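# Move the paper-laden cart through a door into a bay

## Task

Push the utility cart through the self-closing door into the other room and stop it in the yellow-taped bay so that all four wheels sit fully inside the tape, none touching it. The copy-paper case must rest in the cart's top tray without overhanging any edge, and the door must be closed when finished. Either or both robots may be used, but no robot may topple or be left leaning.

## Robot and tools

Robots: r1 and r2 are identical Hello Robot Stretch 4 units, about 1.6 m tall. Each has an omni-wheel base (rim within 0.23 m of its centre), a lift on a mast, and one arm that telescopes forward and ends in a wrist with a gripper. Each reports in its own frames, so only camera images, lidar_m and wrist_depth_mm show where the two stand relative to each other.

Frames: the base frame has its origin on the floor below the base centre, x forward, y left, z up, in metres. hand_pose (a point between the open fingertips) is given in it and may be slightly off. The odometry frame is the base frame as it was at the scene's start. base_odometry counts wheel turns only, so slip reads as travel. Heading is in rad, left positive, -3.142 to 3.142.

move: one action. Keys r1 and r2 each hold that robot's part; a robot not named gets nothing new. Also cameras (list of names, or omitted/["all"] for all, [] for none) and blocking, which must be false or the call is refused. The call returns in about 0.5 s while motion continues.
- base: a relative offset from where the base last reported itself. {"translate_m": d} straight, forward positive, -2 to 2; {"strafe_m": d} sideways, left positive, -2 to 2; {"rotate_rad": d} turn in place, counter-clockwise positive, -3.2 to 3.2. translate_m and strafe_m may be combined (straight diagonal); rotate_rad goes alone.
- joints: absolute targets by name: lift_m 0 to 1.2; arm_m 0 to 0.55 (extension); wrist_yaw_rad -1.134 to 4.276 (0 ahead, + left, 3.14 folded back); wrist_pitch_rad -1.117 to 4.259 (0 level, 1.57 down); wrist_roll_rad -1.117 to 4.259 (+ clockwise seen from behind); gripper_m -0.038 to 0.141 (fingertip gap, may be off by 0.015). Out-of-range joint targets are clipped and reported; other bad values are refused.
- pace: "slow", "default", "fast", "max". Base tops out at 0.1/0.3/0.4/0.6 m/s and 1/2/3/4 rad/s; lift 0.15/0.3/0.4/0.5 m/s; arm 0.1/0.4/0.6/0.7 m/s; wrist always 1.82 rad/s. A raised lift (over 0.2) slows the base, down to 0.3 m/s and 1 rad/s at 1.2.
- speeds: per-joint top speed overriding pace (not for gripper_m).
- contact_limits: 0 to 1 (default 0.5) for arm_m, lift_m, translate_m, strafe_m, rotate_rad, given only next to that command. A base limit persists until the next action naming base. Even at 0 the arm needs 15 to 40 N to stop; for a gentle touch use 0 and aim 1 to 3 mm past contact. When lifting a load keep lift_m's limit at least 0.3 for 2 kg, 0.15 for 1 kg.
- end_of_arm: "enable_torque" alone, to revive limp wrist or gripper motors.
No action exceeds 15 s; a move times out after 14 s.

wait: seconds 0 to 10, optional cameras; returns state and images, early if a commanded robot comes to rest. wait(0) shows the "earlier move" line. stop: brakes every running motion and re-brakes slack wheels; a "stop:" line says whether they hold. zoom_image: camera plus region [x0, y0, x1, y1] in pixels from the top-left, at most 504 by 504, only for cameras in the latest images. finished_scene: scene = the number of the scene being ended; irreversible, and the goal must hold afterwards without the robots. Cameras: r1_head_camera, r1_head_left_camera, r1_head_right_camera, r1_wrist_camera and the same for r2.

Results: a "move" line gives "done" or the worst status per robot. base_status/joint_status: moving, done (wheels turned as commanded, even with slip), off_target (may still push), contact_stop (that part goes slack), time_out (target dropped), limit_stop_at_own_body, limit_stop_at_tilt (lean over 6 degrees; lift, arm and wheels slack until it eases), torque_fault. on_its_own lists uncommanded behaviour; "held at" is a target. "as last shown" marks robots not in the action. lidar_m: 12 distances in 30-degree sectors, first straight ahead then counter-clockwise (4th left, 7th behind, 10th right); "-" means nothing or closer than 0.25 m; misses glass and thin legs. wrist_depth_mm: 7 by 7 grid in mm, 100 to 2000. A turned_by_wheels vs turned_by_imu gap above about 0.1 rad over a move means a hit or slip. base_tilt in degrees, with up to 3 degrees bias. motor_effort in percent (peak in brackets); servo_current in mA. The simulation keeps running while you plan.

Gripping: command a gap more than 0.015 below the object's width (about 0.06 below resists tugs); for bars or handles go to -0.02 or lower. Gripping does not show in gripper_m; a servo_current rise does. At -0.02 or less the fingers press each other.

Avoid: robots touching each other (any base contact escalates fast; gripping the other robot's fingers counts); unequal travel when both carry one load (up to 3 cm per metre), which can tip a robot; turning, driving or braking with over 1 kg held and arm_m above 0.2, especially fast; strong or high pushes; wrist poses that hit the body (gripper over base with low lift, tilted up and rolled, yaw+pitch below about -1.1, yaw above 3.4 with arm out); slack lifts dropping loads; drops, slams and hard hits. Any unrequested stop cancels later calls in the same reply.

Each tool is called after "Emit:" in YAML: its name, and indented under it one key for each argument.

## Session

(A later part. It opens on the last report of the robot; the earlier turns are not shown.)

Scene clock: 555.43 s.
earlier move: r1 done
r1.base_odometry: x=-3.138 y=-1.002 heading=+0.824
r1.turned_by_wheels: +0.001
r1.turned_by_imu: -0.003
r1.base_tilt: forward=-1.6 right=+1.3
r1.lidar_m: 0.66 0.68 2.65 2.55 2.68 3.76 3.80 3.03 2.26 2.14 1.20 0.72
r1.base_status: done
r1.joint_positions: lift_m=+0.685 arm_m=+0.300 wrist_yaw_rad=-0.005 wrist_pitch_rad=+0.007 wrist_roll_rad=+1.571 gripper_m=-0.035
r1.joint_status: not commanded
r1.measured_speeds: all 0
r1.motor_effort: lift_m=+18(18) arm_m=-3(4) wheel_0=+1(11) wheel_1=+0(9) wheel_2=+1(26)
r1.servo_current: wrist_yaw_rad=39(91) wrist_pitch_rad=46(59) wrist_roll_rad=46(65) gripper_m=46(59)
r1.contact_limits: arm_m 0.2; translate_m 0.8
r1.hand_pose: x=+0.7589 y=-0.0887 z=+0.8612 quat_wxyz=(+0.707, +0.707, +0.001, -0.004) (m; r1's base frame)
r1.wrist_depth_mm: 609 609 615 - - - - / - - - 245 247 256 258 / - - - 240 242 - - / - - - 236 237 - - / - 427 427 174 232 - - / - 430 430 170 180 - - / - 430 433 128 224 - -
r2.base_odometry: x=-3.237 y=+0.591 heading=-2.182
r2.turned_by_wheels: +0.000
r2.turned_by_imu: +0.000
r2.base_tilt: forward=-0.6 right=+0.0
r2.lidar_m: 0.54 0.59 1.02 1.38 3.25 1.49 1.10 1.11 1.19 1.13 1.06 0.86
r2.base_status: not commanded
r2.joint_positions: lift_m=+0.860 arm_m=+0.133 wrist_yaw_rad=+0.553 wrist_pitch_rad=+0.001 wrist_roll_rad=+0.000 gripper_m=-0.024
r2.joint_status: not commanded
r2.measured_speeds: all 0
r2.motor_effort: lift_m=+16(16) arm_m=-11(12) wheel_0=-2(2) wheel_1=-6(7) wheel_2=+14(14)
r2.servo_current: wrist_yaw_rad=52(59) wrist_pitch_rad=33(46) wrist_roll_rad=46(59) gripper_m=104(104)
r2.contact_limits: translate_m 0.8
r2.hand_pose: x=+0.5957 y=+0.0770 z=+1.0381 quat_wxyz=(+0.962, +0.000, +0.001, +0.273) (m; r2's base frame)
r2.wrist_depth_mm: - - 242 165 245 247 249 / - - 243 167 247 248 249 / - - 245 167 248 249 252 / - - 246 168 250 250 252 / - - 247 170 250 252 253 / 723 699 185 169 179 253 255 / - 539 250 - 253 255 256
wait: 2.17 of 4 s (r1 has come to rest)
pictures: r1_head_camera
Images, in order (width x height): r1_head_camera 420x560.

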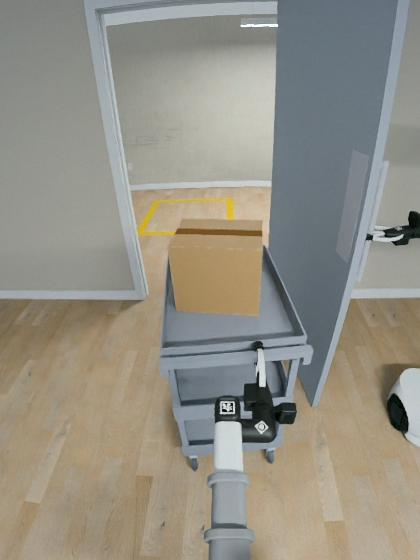

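Emit:
move:
  r1: {"base":{"strafe_m":-0.09},"contact_limits":{"strafe_m":0.8}}
  blocking: false
  cameras: []

Emit:
wait:
  seconds: 2
  cameras: []

Emit:
move:
  r1: {"base":{"translate_m":0.5,"strafe_m":0.06},"contact_limits":{"translate_m":0.8}}
  blocking: false
  cameras: []

Emit:
wait:
  seconds: 4
  cameras: ["r1_head_camera"]

Scene clock: 567.10 s.
move: r1 moving
r1.base_odometry: x=-3.111 y=-1.027 heading=+0.826
r1.turned_by_wheels: +0.002
r1.turned_by_imu: +0.002
r1.base_tilt: forward=-1.6 right=+1.2
r1.lidar_m: 0.67 0.66 2.66 2.59 2.74 3.81 3.80 2.98 2.22 2.10 1.18 0.75
r1.base_status: strafe_m moving
r1.joint_positions: lift_m=+0.685 arm_m=+0.300 wrist_yaw_rad=+0.004 wrist_pitch_rad=+0.007 wrist_roll_rad=+1.571 gripper_m=-0.035
r1.joint_status: not commanded
r1.measured_speeds: translate_m=+0.000 strafe_m=-0.139 rotate_rad=+0.009 lift_m=+0.000 arm_m=+0.000 wrist_yaw_rad=+0.064 wrist_pitch_rad=+0.000 wrist_roll_rad=+0.000
r1.motor_effort: lift_m=+18(18) arm_m=+0(4) wheel_0=+16(16) wheel_1=-7(8) wheel_2=+3(3)
r1.servo_current: wrist_yaw_rad=59(65) wrist_pitch_rad=52(52) wrist_roll_rad=52(59) gripper_m=52(52)
r1.contact_limits: arm_m 0.2; strafe_m 0.8
r1.hand_pose: x=+0.7596 y=-0.0862 z=+0.8612 quat_wxyz=(+0.707, +0.707, +0.004, -0.001) (m; r1's base frame)
r1.wrist_depth_mm: - 615 615 - - - - / - - - - 241 247 251 / - - - 236 238 - - / - - - 234 234 - - / - 424 427 173 231 - - / - 436 430 170 186 - - / - 439 183 - 227 - -
r2: as last shown
r2.lidar_m: 0.54 0.62 0.98 1.30 3.27 1.48 1.12 1.10 1.18 1.12 1.10 0.87
r2.motor_effort: lift_m=+15(16) arm_m=-11(12) wheel_0=-2(2) wheel_1=-6(6) wheel_2=+13(14)
r2.servo_current: wrist_yaw_rad=52(59) wrist_pitch_rad=33(46) wrist_roll_rad=59(59) gripper_m=98(98)
r2.contact_limits: translate_m 0.8
r2.wrist_depth_mm: - - 242 165 245 246 249 / - - 245 167 247 248 249 / - - 244 167 247 249 252 / - - 247 168 250 251 251 / - - 247 169 250 252 253 / 691 750 185 169 179 253 256 / - 535 250 - 253 255 257
pictures: none
No camera images: "cameras" was empty.

Scene clock: 568.00 s.
earlier move: r1 done
r1.base_odometry: x=-3.072 y=-1.063 heading=+0.825
r1.turned_by_wheels: -0.001
r1.turned_by_imu: +0.000
r1.base_tilt: forward=-1.6 right=+1.2
r1.lidar_m: 0.65 0.65 2.74 2.65 2.78 3.86 3.81 2.87 2.15 2.07 1.15 0.71
r1.base_status: done
r1.joint_positions: lift_m=+0.685 arm_m=+0.300 wrist_yaw_rad=+0.009 wrist_pitch_rad=+0.007 wrist_roll_rad=+1.571 gripper_m=-0.035
r1.joint_status: not commanded
r1.measured_speeds: all 0
r1.motor_effort: lift_m=+18(18) arm_m=+0(4) wheel_0=+4(18) wheel_1=-1(8) wheel_2=+5(11)
r1.servo_current: wrist_yaw_rad=59(78) wrist_pitch_rad=46(59) wrist_roll_rad=72(72) gripper_m=52(59)
r1.contact_limits: arm_m 0.2; strafe_m 0.8
r1.hand_pose: x=+0.7600 y=-0.0849 z=+0.8612 quat_wxyz=(+0.707, +0.707, +0.006, +0.001) (m; r1's base frame)
r1.wrist_depth_mm: 554 554 554 194 530 559 - / - - - - 255 259 263 / - - - 244 247 1430 488 / - - - 238 240 1661 - / - 530 439 175 235 - - / - 421 421 172 182 - - / - 427 183 127 224 - -
r2.base_odometry: x=-3.237 y=+0.591 heading=-2.182
r2.turned_by_wheels: +0.000
r2.turned_by_imu: +0.000
r2.base_tilt: forward=-0.5 right=+0.1
r2.lidar_m: 0.52 0.60 0.93 1.24 3.29 1.48 1.13 1.09 1.17 1.12 1.09 0.88
r2.base_status: not commanded
r2.joint_positions: lift_m=+0.860 arm_m=+0.133 wrist_yaw_rad=+0.553 wrist_pitch_rad=+0.001 wrist_roll_rad=+0.000 gripper_m=-0.024
r2.joint_status: not commanded
r2.measured_speeds: all 0
r2.motor_effort: lift_m=+16(16) arm_m=-11(12) wheel_0=-2(2) wheel_1=-6(6) wheel_2=+14(14)
r2.servo_current: wrist_yaw_rad=39(59) wrist_pitch_rad=39(46) wrist_roll_rad=52(59) gripper_m=104(104)
r2.contact_limits: translate_m 0.8
r2.hand_pose: x=+0.5957 y=+0.0770 z=+1.0381 quat_wxyz=(+0.962, +0.000, +0.001, +0.273) (m; r2's base frame)
r2.wrist_depth_mm: - - 242 165 246 247 249 / - - 244 167 246 248 250 / - - 245 168 248 250 251 / - - 247 168 249 251 252 / - - 247 169 251 252 253 / 683 809 183 169 179 253 255 / 512 488 250 - 254 255 256
wait: 0.90 of 2 s (r1 has come to rest)
pictures: none
No camera images: "cameras" was empty.

Scene clock: 568.50 s.
move: r1 moving
r1.base_odometry: x=-3.053 y=-1.038 heading=+0.824
r1.turned_by_wheels: -0.001
r1.turned_by_imu: -0.001
r1.base_tilt: forward=-1.7 right=+1.3
r1.lidar_m: 0.62 0.61 2.74 2.63 2.76 3.85 3.84 2.90 2.17 2.07 1.13 0.76
r1.base_status: translate_m moving; strafe_m moving
r1.joint_positions: lift_m=+0.685 arm_m=+0.300 wrist_yaw_rad=-0.005 wrist_pitch_rad=+0.007 wrist_roll_rad=+1.571 gripper_m=-0.035
r1.joint_status: not commanded
r1.measured_speeds: translate_m=+0.122 strafe_m=+0.013 rotate_rad=-0.009 lift_m=+0.000 arm_m=+0.000 wrist_yaw_rad=-0.066 wrist_pitch_rad=+0.000 wrist_roll_rad=+0.000
r1.motor_effort: lift_m=+18(18) arm_m=+3(3) wheel_0=+4(10) wheel_1=+5(10) wheel_2=-16(16)
r1.servo_current: wrist_yaw_rad=59(72) wrist_pitch_rad=52(59) wrist_roll_rad=46(59) gripper_m=59(65)
r1.contact_limits: arm_m 0.2; translate_m 0.8
r1.hand_pose: x=+0.7588 y=-0.0890 z=+0.8612 quat_wxyz=(+0.707, +0.707, +0.001, -0.004) (m; r1's base frame)
r1.wrist_depth_mm: 517 517 521 212 517 525 530 / 574 585 597 - 268 273 - / - - - 253 256 285 289 / - - - 244 246 1863 - / - - - 178 236 - - / - 418 204 171 180 - - / - 413 415 129 216 - -
r2: as last shown
r2.base_tilt: forward=-0.6 right=+0.1
r2.lidar_m: 0.52 0.60 0.91 1.28 3.27 1.47 1.12 1.09 1.19 1.11 1.08 0.87
r2.motor_effort: lift_m=+16(16) arm_m=-11(11) wheel_0=-2(3) wheel_1=-6(6) wheel_2=+14(14)
r2.servo_current: wrist_yaw_rad=33(59) wrist_pitch_rad=39(46) wrist_roll_rad=39(52) gripper_m=98(104)
r2.contact_limits: translate_m 0.8
r2.wrist_depth_mm: - - 241 165 246 247 248 / - - 243 167 246 248 250 / - - 244 167 248 249 251 / - - 247 168 249 250 252 / - - 247 169 250 253 254 / 627 759 183 169 179 253 255 / 521 462 250 - 252 255 257
pictures: none
No camera images: "cameras" was empty.

Scene clock: 571.17 s.
earlier move: r1 done
r1.base_odometry: x=-2.776 y=-0.656 heading=+0.825
r1.turned_by_wheels: +0.001
r1.turned_by_imu: -0.005
r1.base_tilt: forward=-1.6 right=+1.3
r1.lidar_m: 0.64 0.68 2.26 2.56 2.69 3.76 - 3.02 2.24 1.03 0.87 0.70
r1.base_status: done
r1.joint_positions: lift_m=+0.685 arm_m=+0.300 wrist_yaw_rad=-0.008 wrist_pitch_rad=+0.007 wrist_roll_rad=+1.571 gripper_m=-0.035
r1.joint_status: not commanded
r1.measured_speeds: all 0
r1.motor_effort: lift_m=+18(18) arm_m=-4(4) wheel_0=+0(10) wheel_1=+1(10) wheel_2=-1(26)
r1.servo_current: wrist_yaw_rad=65(111) wrist_pitch_rad=46(59) wrist_roll_rad=46(72) gripper_m=52(65)
r1.contact_limits: arm_m 0.2; translate_m 0.8
r1.hand_pose: x=+0.7586 y=-0.0896 z=+0.8612 quat_wxyz=(+0.707, +0.707, +0.000, -0.005) (m; r1's base frame)
r1.wrist_depth_mm: 449 459 466 194 455 480 504 / 530 544 535 - 255 263 265 / - - - 244 245 - - / - - - 238 238 831 - / - 488 424 175 234 - - / - 421 206 171 180 - - / - 427 430 128 222 - -
r2.base_odometry: x=-3.237 y=+0.591 heading=-2.182
r2.turned_by_wheels: +0.000
r2.turned_by_imu: +0.000
r2.base_tilt: forward=-0.5 right=+0.1
r2.lidar_m: 0.52 0.64 0.91 4.78 3.31 1.47 1.10 1.09 1.20 1.13 1.11 0.87
r2.base_status: not commanded
r2.joint_positions: lift_m=+0.860 arm_m=+0.133 wrist_yaw_rad=+0.553 wrist_pitch_rad=+0.001 wrist_roll_rad=+0.000 gripper_m=-0.024
r2.joint_status: not commanded
r2.measured_speeds: all 0
r2.motor_effort: lift_m=+16(16) arm_m=-11(12) wheel_0=-2(3) wheel_1=-6(7) wheel_2=+13(14)
r2.servo_current: wrist_yaw_rad=52(59) wrist_pitch_rad=46(46) wrist_roll_rad=46(59) gripper_m=104(104)
r2.contact_limits: translate_m 0.8
r2.hand_pose: x=+0.5957 y=+0.0770 z=+1.0381 quat_wxyz=(+0.962, +0.000, +0.001, +0.273) (m; r2's base frame)
r2.wrist_depth_mm: - - 242 165 245 247 247 / - - 243 167 247 247 249 / - - 244 167 248 248 250 / - - 247 168 250 251 252 / 778 - 247 169 251 253 253 / - - 247 169 179 254 256 / - - 250 - 253 255 257
wait: 2.67 of 4 s (r1 has come to rest)
pictures: r1_head_camera
Images, in order (width x height): r1_head_camera 420x560.

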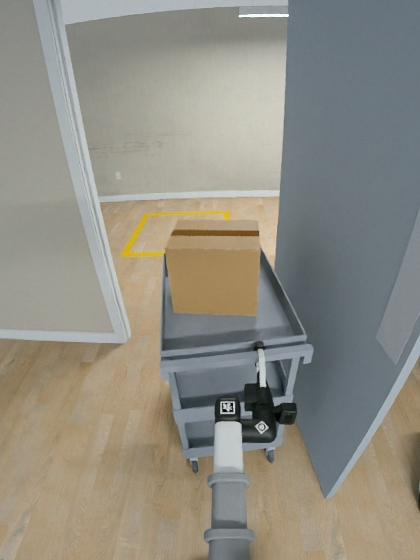

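Emit:
move:
  r1: {"base":{"strafe_m":-0.10},"contact_limits":{"strafe_m":0.7}}
  blocking: false
  cameras: []

Emit:
wait:
  seconds: 2
  cameras: []

Emit:
move:
  r1: {"base":{"translate_m":0.35,"strafe_m":0.045},"contact_limits":{"translate_m":0.7}}
  blocking: false
  cameras: []

Emit:
wait:
  seconds: 4
  cameras: ["r1_head_camera"]

Scene clock: 587.90 s.
move: r1 moving
r1.base_odometry: x=-2.750 y=-0.680 heading=+0.826
r1.turned_by_wheels: +0.001
r1.turned_by_imu: +0.001
r1.base_tilt: forward=-1.6 right=+1.2
r1.lidar_m: 0.66 0.64 2.29 2.60 2.74 3.80 - 2.95 2.20 0.98 0.89 0.68
r1.base_status: strafe_m moving
r1.joint_positions: lift_m=+0.685 arm_m=+0.300 wrist_yaw_rad=+0.003 wrist_pitch_rad=+0.007 wrist_roll_rad=+1.571 gripper_m=-0.035
r1.joint_status: not commanded
r1.measured_speeds: translate_m=+0.002 strafe_m=-0.140 rotate_rad=+0.008 lift_m=+0.000 arm_m=+0.000 wrist_yaw_rad=+0.068 wrist_pitch_rad=+0.000 wrist_roll_rad=+0.000
r1.motor_effort: lift_m=+18(18) arm_m=+0(4) wheel_0=+16(16) wheel_1=-5(8) wheel_2=+1(2)
r1.servo_current: wrist_yaw_rad=59(85) wrist_pitch_rad=46(59) wrist_roll_rad=46(52) gripper_m=52(59)
r1.contact_limits: arm_m 0.2; strafe_m 0.7
r1.hand_pose: x=+0.7595 y=-0.0867 z=+0.8612 quat_wxyz=(+0.707, +0.707, +0.004, -0.002) (m; r1's base frame)
r1.wrist_depth_mm: 462 455 466 185 459 488 512 / 535 539 - - 246 254 256 / - - - 239 241 1863 - / - - - 236 236 - - / - 427 430 230 233 - - / - 433 427 170 186 - - / - 433 182 - 224 - -
r2: as last shown
r2.base_tilt: forward=-0.6 right=+0.0
r2.lidar_m: 0.55 0.60 0.91 4.79 3.28 1.50 1.13 1.09 1.17 1.11 1.09 0.88
r2.motor_effort: lift_m=+16(16) arm_m=-11(11) wheel_0=-2(2) wheel_1=-6(6) wheel_2=+13(14)
r2.servo_current: wrist_yaw_rad=46(59) wrist_pitch_rad=46(46) wrist_roll_rad=39(59) gripper_m=98(98)
r2.contact_limits: translate_m 0.8
r2.wrist_depth_mm: - - 241 164 244 246 247 / - - 244 167 246 249 250 / - - 244 167 249 249 251 / - - 246 168 250 251 252 / 732 715 248 169 250 253 253 / - - 248 169 179 253 255 / - - 249 - 253 255 257
pictures: none
No camera images: "cameras" was empty.

Scene clock: 588.87 s.
earlier move: r1 done
r1.base_odometry: x=-2.703 y=-0.723 heading=+0.826
r1.turned_by_wheels: -0.001
r1.turned_by_imu: +0.000
r1.base_tilt: forward=-1.5 right=+1.3
r1.lidar_m: 0.63 0.63 2.30 2.66 2.80 3.89 - 2.89 2.13 0.98 0.84 0.64
r1.base_status: done
r1.joint_positions: lift_m=+0.685 arm_m=+0.300 wrist_yaw_rad=+0.008 wrist_pitch_rad=+0.007 wrist_roll_rad=+1.571 gripper_m=-0.035
r1.joint_status: not commanded
r1.measured_speeds: all 0
r1.motor_effort: lift_m=+18(18) arm_m=+0(4) wheel_0=+3(18) wheel_1=+0(8) wheel_2=+4(11)
r1.servo_current: wrist_yaw_rad=65(85) wrist_pitch_rad=46(59) wrist_roll_rad=33(65) gripper_m=46(59)
r1.contact_limits: arm_m 0.2; strafe_m 0.7
r1.hand_pose: x=+0.7600 y=-0.0851 z=+0.8612 quat_wxyz=(+0.707, +0.707, +0.005, +0.000) (m; r1's base frame)
r1.wrist_depth_mm: 345 345 347 322 347 366 387 / 442 455 473 - 266 271 273 / - - - 250 252 286 - / - - - 242 244 1708 - / - - 539 178 236 - - / - 424 424 186 181 - - / - 418 421 127 220 - -
r2.base_odometry: x=-3.237 y=+0.591 heading=-2.182
r2.turned_by_wheels: +0.000
r2.turned_by_imu: +0.000
r2.base_tilt: forward=-0.6 right=+0.1
r2.lidar_m: 0.51 0.60 0.84 4.82 3.29 1.46 1.11 1.10 1.19 1.12 1.08 0.87
r2.base_status: not commanded
r2.joint_positions: lift_m=+0.860 arm_m=+0.133 wrist_yaw_rad=+0.553 wrist_pitch_rad=+0.001 wrist_roll_rad=+0.000 gripper_m=-0.024
r2.joint_status: not commanded
r2.measured_speeds: all 0
r2.motor_effort: lift_m=+16(16) arm_m=-11(12) wheel_0=-2(2) wheel_1=-6(6) wheel_2=+13(14)
r2.servo_current: wrist_yaw_rad=46(59) wrist_pitch_rad=39(46) wrist_roll_rad=46(59) gripper_m=91(104)
r2.contact_limits: translate_m 0.8
r2.hand_pose: x=+0.5957 y=+0.0770 z=+1.0381 quat_wxyz=(+0.962, +0.000, +0.001, +0.273) (m; r2's base frame)
r2.wrist_depth_mm: - - 242 165 244 248 248 / - - 243 167 246 249 250 / - - 245 167 247 249 251 / - - 247 168 250 251 253 / 661 707 248 169 250 251 253 / - - 248 169 179 254 255 / - - 250 - 254 255 256
wait: 0.97 of 2 s (r1 has come to rest)
pictures: none
No camera images: "cameras" was empty.

Scene clock: 589.37 s.
move: r1 moving
r1.base_odometry: x=-2.684 y=-0.698 heading=+0.825
r1.turned_by_wheels: -0.001
r1.turned_by_imu: -0.002
r1.base_tilt: forward=-1.6 right=+1.3
r1.lidar_m: 0.60 0.65 2.24 2.67 2.79 3.87 - 2.89 2.13 0.90 0.82 0.62
r1.base_status: translate_m moving; strafe_m moving
r1.joint_positions: lift_m=+0.685 arm_m=+0.300 wrist_yaw_rad=-0.005 wrist_pitch_rad=+0.007 wrist_roll_rad=+1.571 gripper_m=-0.035
r1.joint_status: not commanded
r1.measured_speeds: translate_m=+0.122 strafe_m=+0.015 rotate_rad=-0.014 lift_m=+0.000 arm_m=+0.000 wrist_yaw_rad=-0.065 wrist_pitch_rad=+0.000 wrist_roll_rad=+0.000
r1.motor_effort: lift_m=+18(18) arm_m=+3(3) wheel_0=+4(10) wheel_1=+8(9) wheel_2=-16(16)
r1.servo_current: wrist_yaw_rad=46(78) wrist_pitch_rad=52(59) wrist_roll_rad=33(59) gripper_m=59(59)
r1.contact_limits: arm_m 0.2; translate_m 0.7
r1.hand_pose: x=+0.7588 y=-0.0889 z=+0.8612 quat_wxyz=(+0.707, +0.707, +0.001, -0.004) (m; r1's base frame)
r1.wrist_depth_mm: 301 301 307 285 301 320 320 / 377 387 399 - 368 375 375 / 488 504 517 - 264 279 282 / - - - 245 249 1808 - / - - - 180 238 - - / - 415 415 176 181 - - / - 407 404 128 213 - -
r2: as last shown
r2.base_tilt: forward=-0.5 right=+0.0
r2.lidar_m: 0.55 0.59 0.84 4.82 3.31 1.48 1.12 1.08 1.16 1.13 1.09 0.89
r2.motor_effort: lift_m=+16(16) arm_m=-11(12) wheel_0=-2(2) wheel_1=-6(7) wheel_2=+13(14)
r2.servo_current: wrist_yaw_rad=52(59) wrist_pitch_rad=39(46) wrist_roll_rad=39(52) gripper_m=98(104)
r2.contact_limits: translate_m 0.8
r2.wrist_depth_mm: - - 242 165 245 247 249 / - - 244 167 246 249 251 / - - 245 167 248 249 250 / - - 246 168 250 251 252 / 661 668 248 169 251 253 253 / - - 248 169 179 254 256 / - - 249 - 253 254 257
pictures: none
No camera images: "cameras" was empty.

Scene clock: 591.53 s.
earlier move: r1 done
r1.base_odometry: x=-2.498 y=-0.436 heading=+0.826
r1.turned_by_wheels: +0.002
r1.turned_by_imu: -0.003
r1.base_tilt: forward=-1.6 right=+1.2
r1.lidar_m: 0.62 0.63 1.76 2.62 2.75 3.79 - 2.93 2.18 0.77 0.41 0.49
r1.base_status: done
r1.joint_positions: lift_m=+0.685 arm_m=+0.300 wrist_yaw_rad=-0.003 wrist_pitch_rad=+0.007 wrist_roll_rad=+1.571 gripper_m=-0.035
r1.joint_status: not commanded
r1.measured_speeds: all 0
r1.motor_effort: lift_m=+18(18) arm_m=-4(4) wheel_0=+2(10) wheel_1=+0(9) wheel_2=+2(26)
r1.servo_current: wrist_yaw_rad=52(111) wrist_pitch_rad=59(59) wrist_roll_rad=52(65) gripper_m=59(65)
r1.contact_limits: arm_m 0.2; translate_m 0.7
r1.hand_pose: x=+0.7590 y=-0.0884 z=+0.8612 quat_wxyz=(+0.707, +0.707, +0.001, -0.004) (m; r1's base frame)
r1.wrist_depth_mm: 286 287 290 212 286 303 319 / 355 368 375 - 271 278 279 / 492 508 496 254 260 525 539 / - - - 243 248 1863 - / - - - 179 237 - - / - 415 418 172 180 - - / - 410 418 128 217 - -
r2.base_odometry: x=-3.237 y=+0.591 heading=-2.182
r2.turned_by_wheels: +0.000
r2.turned_by_imu: +0.000
r2.base_tilt: forward=-0.6 right=+0.1
r2.lidar_m: 0.56 0.60 3.91 4.77 3.30 1.48 1.12 1.10 1.19 1.12 1.09 0.86
r2.base_status: not commanded
r2.joint_positions: lift_m=+0.860 arm_m=+0.133 wrist_yaw_rad=+0.553 wrist_pitch_rad=+0.001 wrist_roll_rad=+0.000 gripper_m=-0.024
r2.joint_status: not commanded
r2.measured_speeds: all 0
r2.motor_effort: lift_m=+16(16) arm_m=-11(12) wheel_0=-2(2) wheel_1=-6(7) wheel_2=+13(14)
r2.servo_current: wrist_yaw_rad=52(65) wrist_pitch_rad=33(52) wrist_roll_rad=39(59) gripper_m=98(104)
r2.contact_limits: translate_m 0.8
r2.hand_pose: x=+0.5957 y=+0.0770 z=+1.0381 quat_wxyz=(+0.962, +0.000, +0.001, +0.273) (m; r2's base frame)
r2.wrist_depth_mm: - - 242 165 245 247 249 / - - 243 167 246 248 249 / - - 245 167 247 249 251 / - 699 246 168 249 251 253 / - 654 247 169 251 252 254 / - 615 248 169 179 253 255 / - 597 250 - 254 255 257
wait: 2.17 of 4 s (r1 has come to rest)
pictures: r1_head_camera
Images, in order (width x height): r1_head_camera 420x560.

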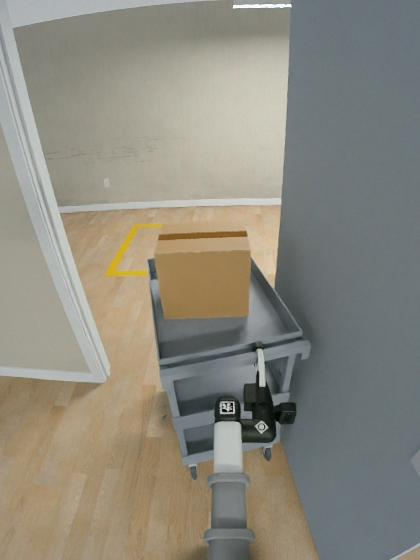

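Emit:
move:
  r1: {"base":{"translate_m":0.45,"strafe_m":0.07},"contact_limits":{"translate_m":0.7}}
  blocking: false
  cameras: []

Emit:
wait:
  seconds: 4
  cameras: ["r1_head_camera"]

Scene clock: 600.97 s.
move: r1 moving
r1.base_odometry: x=-2.480 y=-0.409 heading=+0.826
r1.turned_by_wheels: +0.000
r1.turned_by_imu: -0.001
r1.base_tilt: forward=-1.6 right=+1.3
r1.lidar_m: 0.62 0.66 1.73 2.62 2.74 3.80 - 2.95 2.20 0.69 0.40 0.50
r1.base_status: translate_m moving; strafe_m moving
r1.joint_positions: lift_m=+0.685 arm_m=+0.300 wrist_yaw_rad=-0.004 wrist_pitch_rad=+0.007 wrist_roll_rad=+1.571 gripper_m=-0.035
r1.joint_status: not commanded
r1.measured_speeds: translate_m=+0.122 strafe_m=+0.018 rotate_rad=+0.006 lift_m=+0.000 arm_m=+0.000 wrist_yaw_rad=+0.000 wrist_pitch_rad=+0.000 wrist_roll_rad=+0.000
r1.motor_effort: lift_m=+18(18) arm_m=+4(4) wheel_0=+2(7) wheel_1=+6(8) wheel_2=-14(17)
r1.servo_current: wrist_yaw_rad=39(65) wrist_pitch_rad=52(59) wrist_roll_rad=46(65) gripper_m=52(59)
r1.contact_limits: arm_m 0.2; translate_m 0.7
r1.hand_pose: x=+0.7589 y=-0.0885 z=+0.8612 quat_wxyz=(+0.707, +0.707, +0.001, -0.004) (m; r1's base frame)
r1.wrist_depth_mm: 282 281 286 213 281 296 310 / 349 357 366 - 274 279 281 / 477 492 512 255 258 549 521 / - - - 243 247 1863 - / - - - 179 236 - - / - 415 207 171 180 - - / - 413 413 143 216 - -
r2: as last shown
r2.lidar_m: 0.53 0.62 3.92 4.79 3.31 1.50 1.11 1.09 1.16 1.13 1.10 0.87
r2.motor_effort: lift_m=+16(16) arm_m=-11(12) wheel_0=-2(2) wheel_1=-6(6) wheel_2=+13(14)
r2.servo_current: wrist_yaw_rad=52(52) wrist_pitch_rad=39(46) wrist_roll_rad=39(52) gripper_m=98(104)
r2.contact_limits: translate_m 0.8
r2.wrist_depth_mm: - 585 242 164 245 247 248 / - 580 244 167 247 249 249 / - 591 244 167 248 250 251 / - 699 247 168 249 251 252 / - - 248 169 250 252 253 / - 609 248 169 178 253 255 / - 597 250 - 253 256 257
pictures: none
No camera images: "cameras" was empty.

Scene clock: 603.47 s.
earlier move: r1 done
r1.base_odometry: x=-2.244 y=-0.057 heading=+0.826
r1.turned_by_wheels: +0.000
r1.turned_by_imu: -0.003
r1.base_tilt: forward=-1.5 right=+1.3
r1.lidar_m: 0.65 0.64 1.13 2.53 2.64 3.72 - 3.05 0.43 0.38 0.39 0.48
r1.base_status: done
r1.joint_positions: lift_m=+0.685 arm_m=+0.300 wrist_yaw_rad=-0.005 wrist_pitch_rad=+0.007 wrist_roll_rad=+1.571 gripper_m=-0.035
r1.joint_status: not commanded
r1.measured_speeds: all 0
r1.motor_effort: lift_m=+18(18) arm_m=-4(4) wheel_0=-1(7) wheel_1=+0(9) wheel_2=-2(18)
r1.servo_current: wrist_yaw_rad=65(72) wrist_pitch_rad=59(59) wrist_roll_rad=20(65) gripper_m=46(59)
r1.contact_limits: arm_m 0.2; translate_m 0.7
r1.hand_pose: x=+0.7589 y=-0.0888 z=+0.8612 quat_wxyz=(+0.707, +0.707, +0.001, -0.004) (m; r1's base frame)
r1.wrist_depth_mm: 357 - 373 - 362 1464 1138 / - - - - 262 270 271 / - - - 248 250 1708 1229 / - - - 240 243 1661 - / - 580 442 175 236 - - / - 421 206 171 180 - - / - 421 430 128 220 - -
r2.base_odometry: x=-3.237 y=+0.591 heading=-2.182
r2.turned_by_wheels: +0.000
r2.turned_by_imu: +0.000
r2.base_tilt: forward=-0.6 right=+0.1
r2.lidar_m: 0.52 0.62 3.90 4.80 3.30 1.46 1.14 1.09 1.19 1.11 1.08 0.90
r2.base_status: not commanded
r2.joint_positions: lift_m=+0.860 arm_m=+0.133 wrist_yaw_rad=+0.553 wrist_pitch_rad=+0.001 wrist_roll_rad=+0.000 gripper_m=-0.024
r2.joint_status: not commanded
r2.measured_speeds: all 0
r2.motor_effort: lift_m=+16(16) arm_m=-11(12) wheel_0=-2(2) wheel_1=-6(7) wheel_2=+13(14)
r2.servo_current: wrist_yaw_rad=39(59) wrist_pitch_rad=39(46) wrist_roll_rad=52(65) gripper_m=98(104)
r2.contact_limits: translate_m 0.8
r2.hand_pose: x=+0.5957 y=+0.0770 z=+1.0381 quat_wxyz=(+0.962, +0.000, +0.001, +0.273) (m; r2's base frame)
r2.wrist_depth_mm: - - 241 165 245 247 249 / - - 243 167 246 248 250 / - - 244 167 248 250 251 / - - 246 168 249 251 252 / - - 247 169 251 251 254 / - - 248 169 179 254 255 / - - 249 - 253 255 257
wait: 2.50 of 4 s (r1 has come to rest)
pictures: r1_head_camera
Images, in order (width x height): r1_head_camera 420x560.

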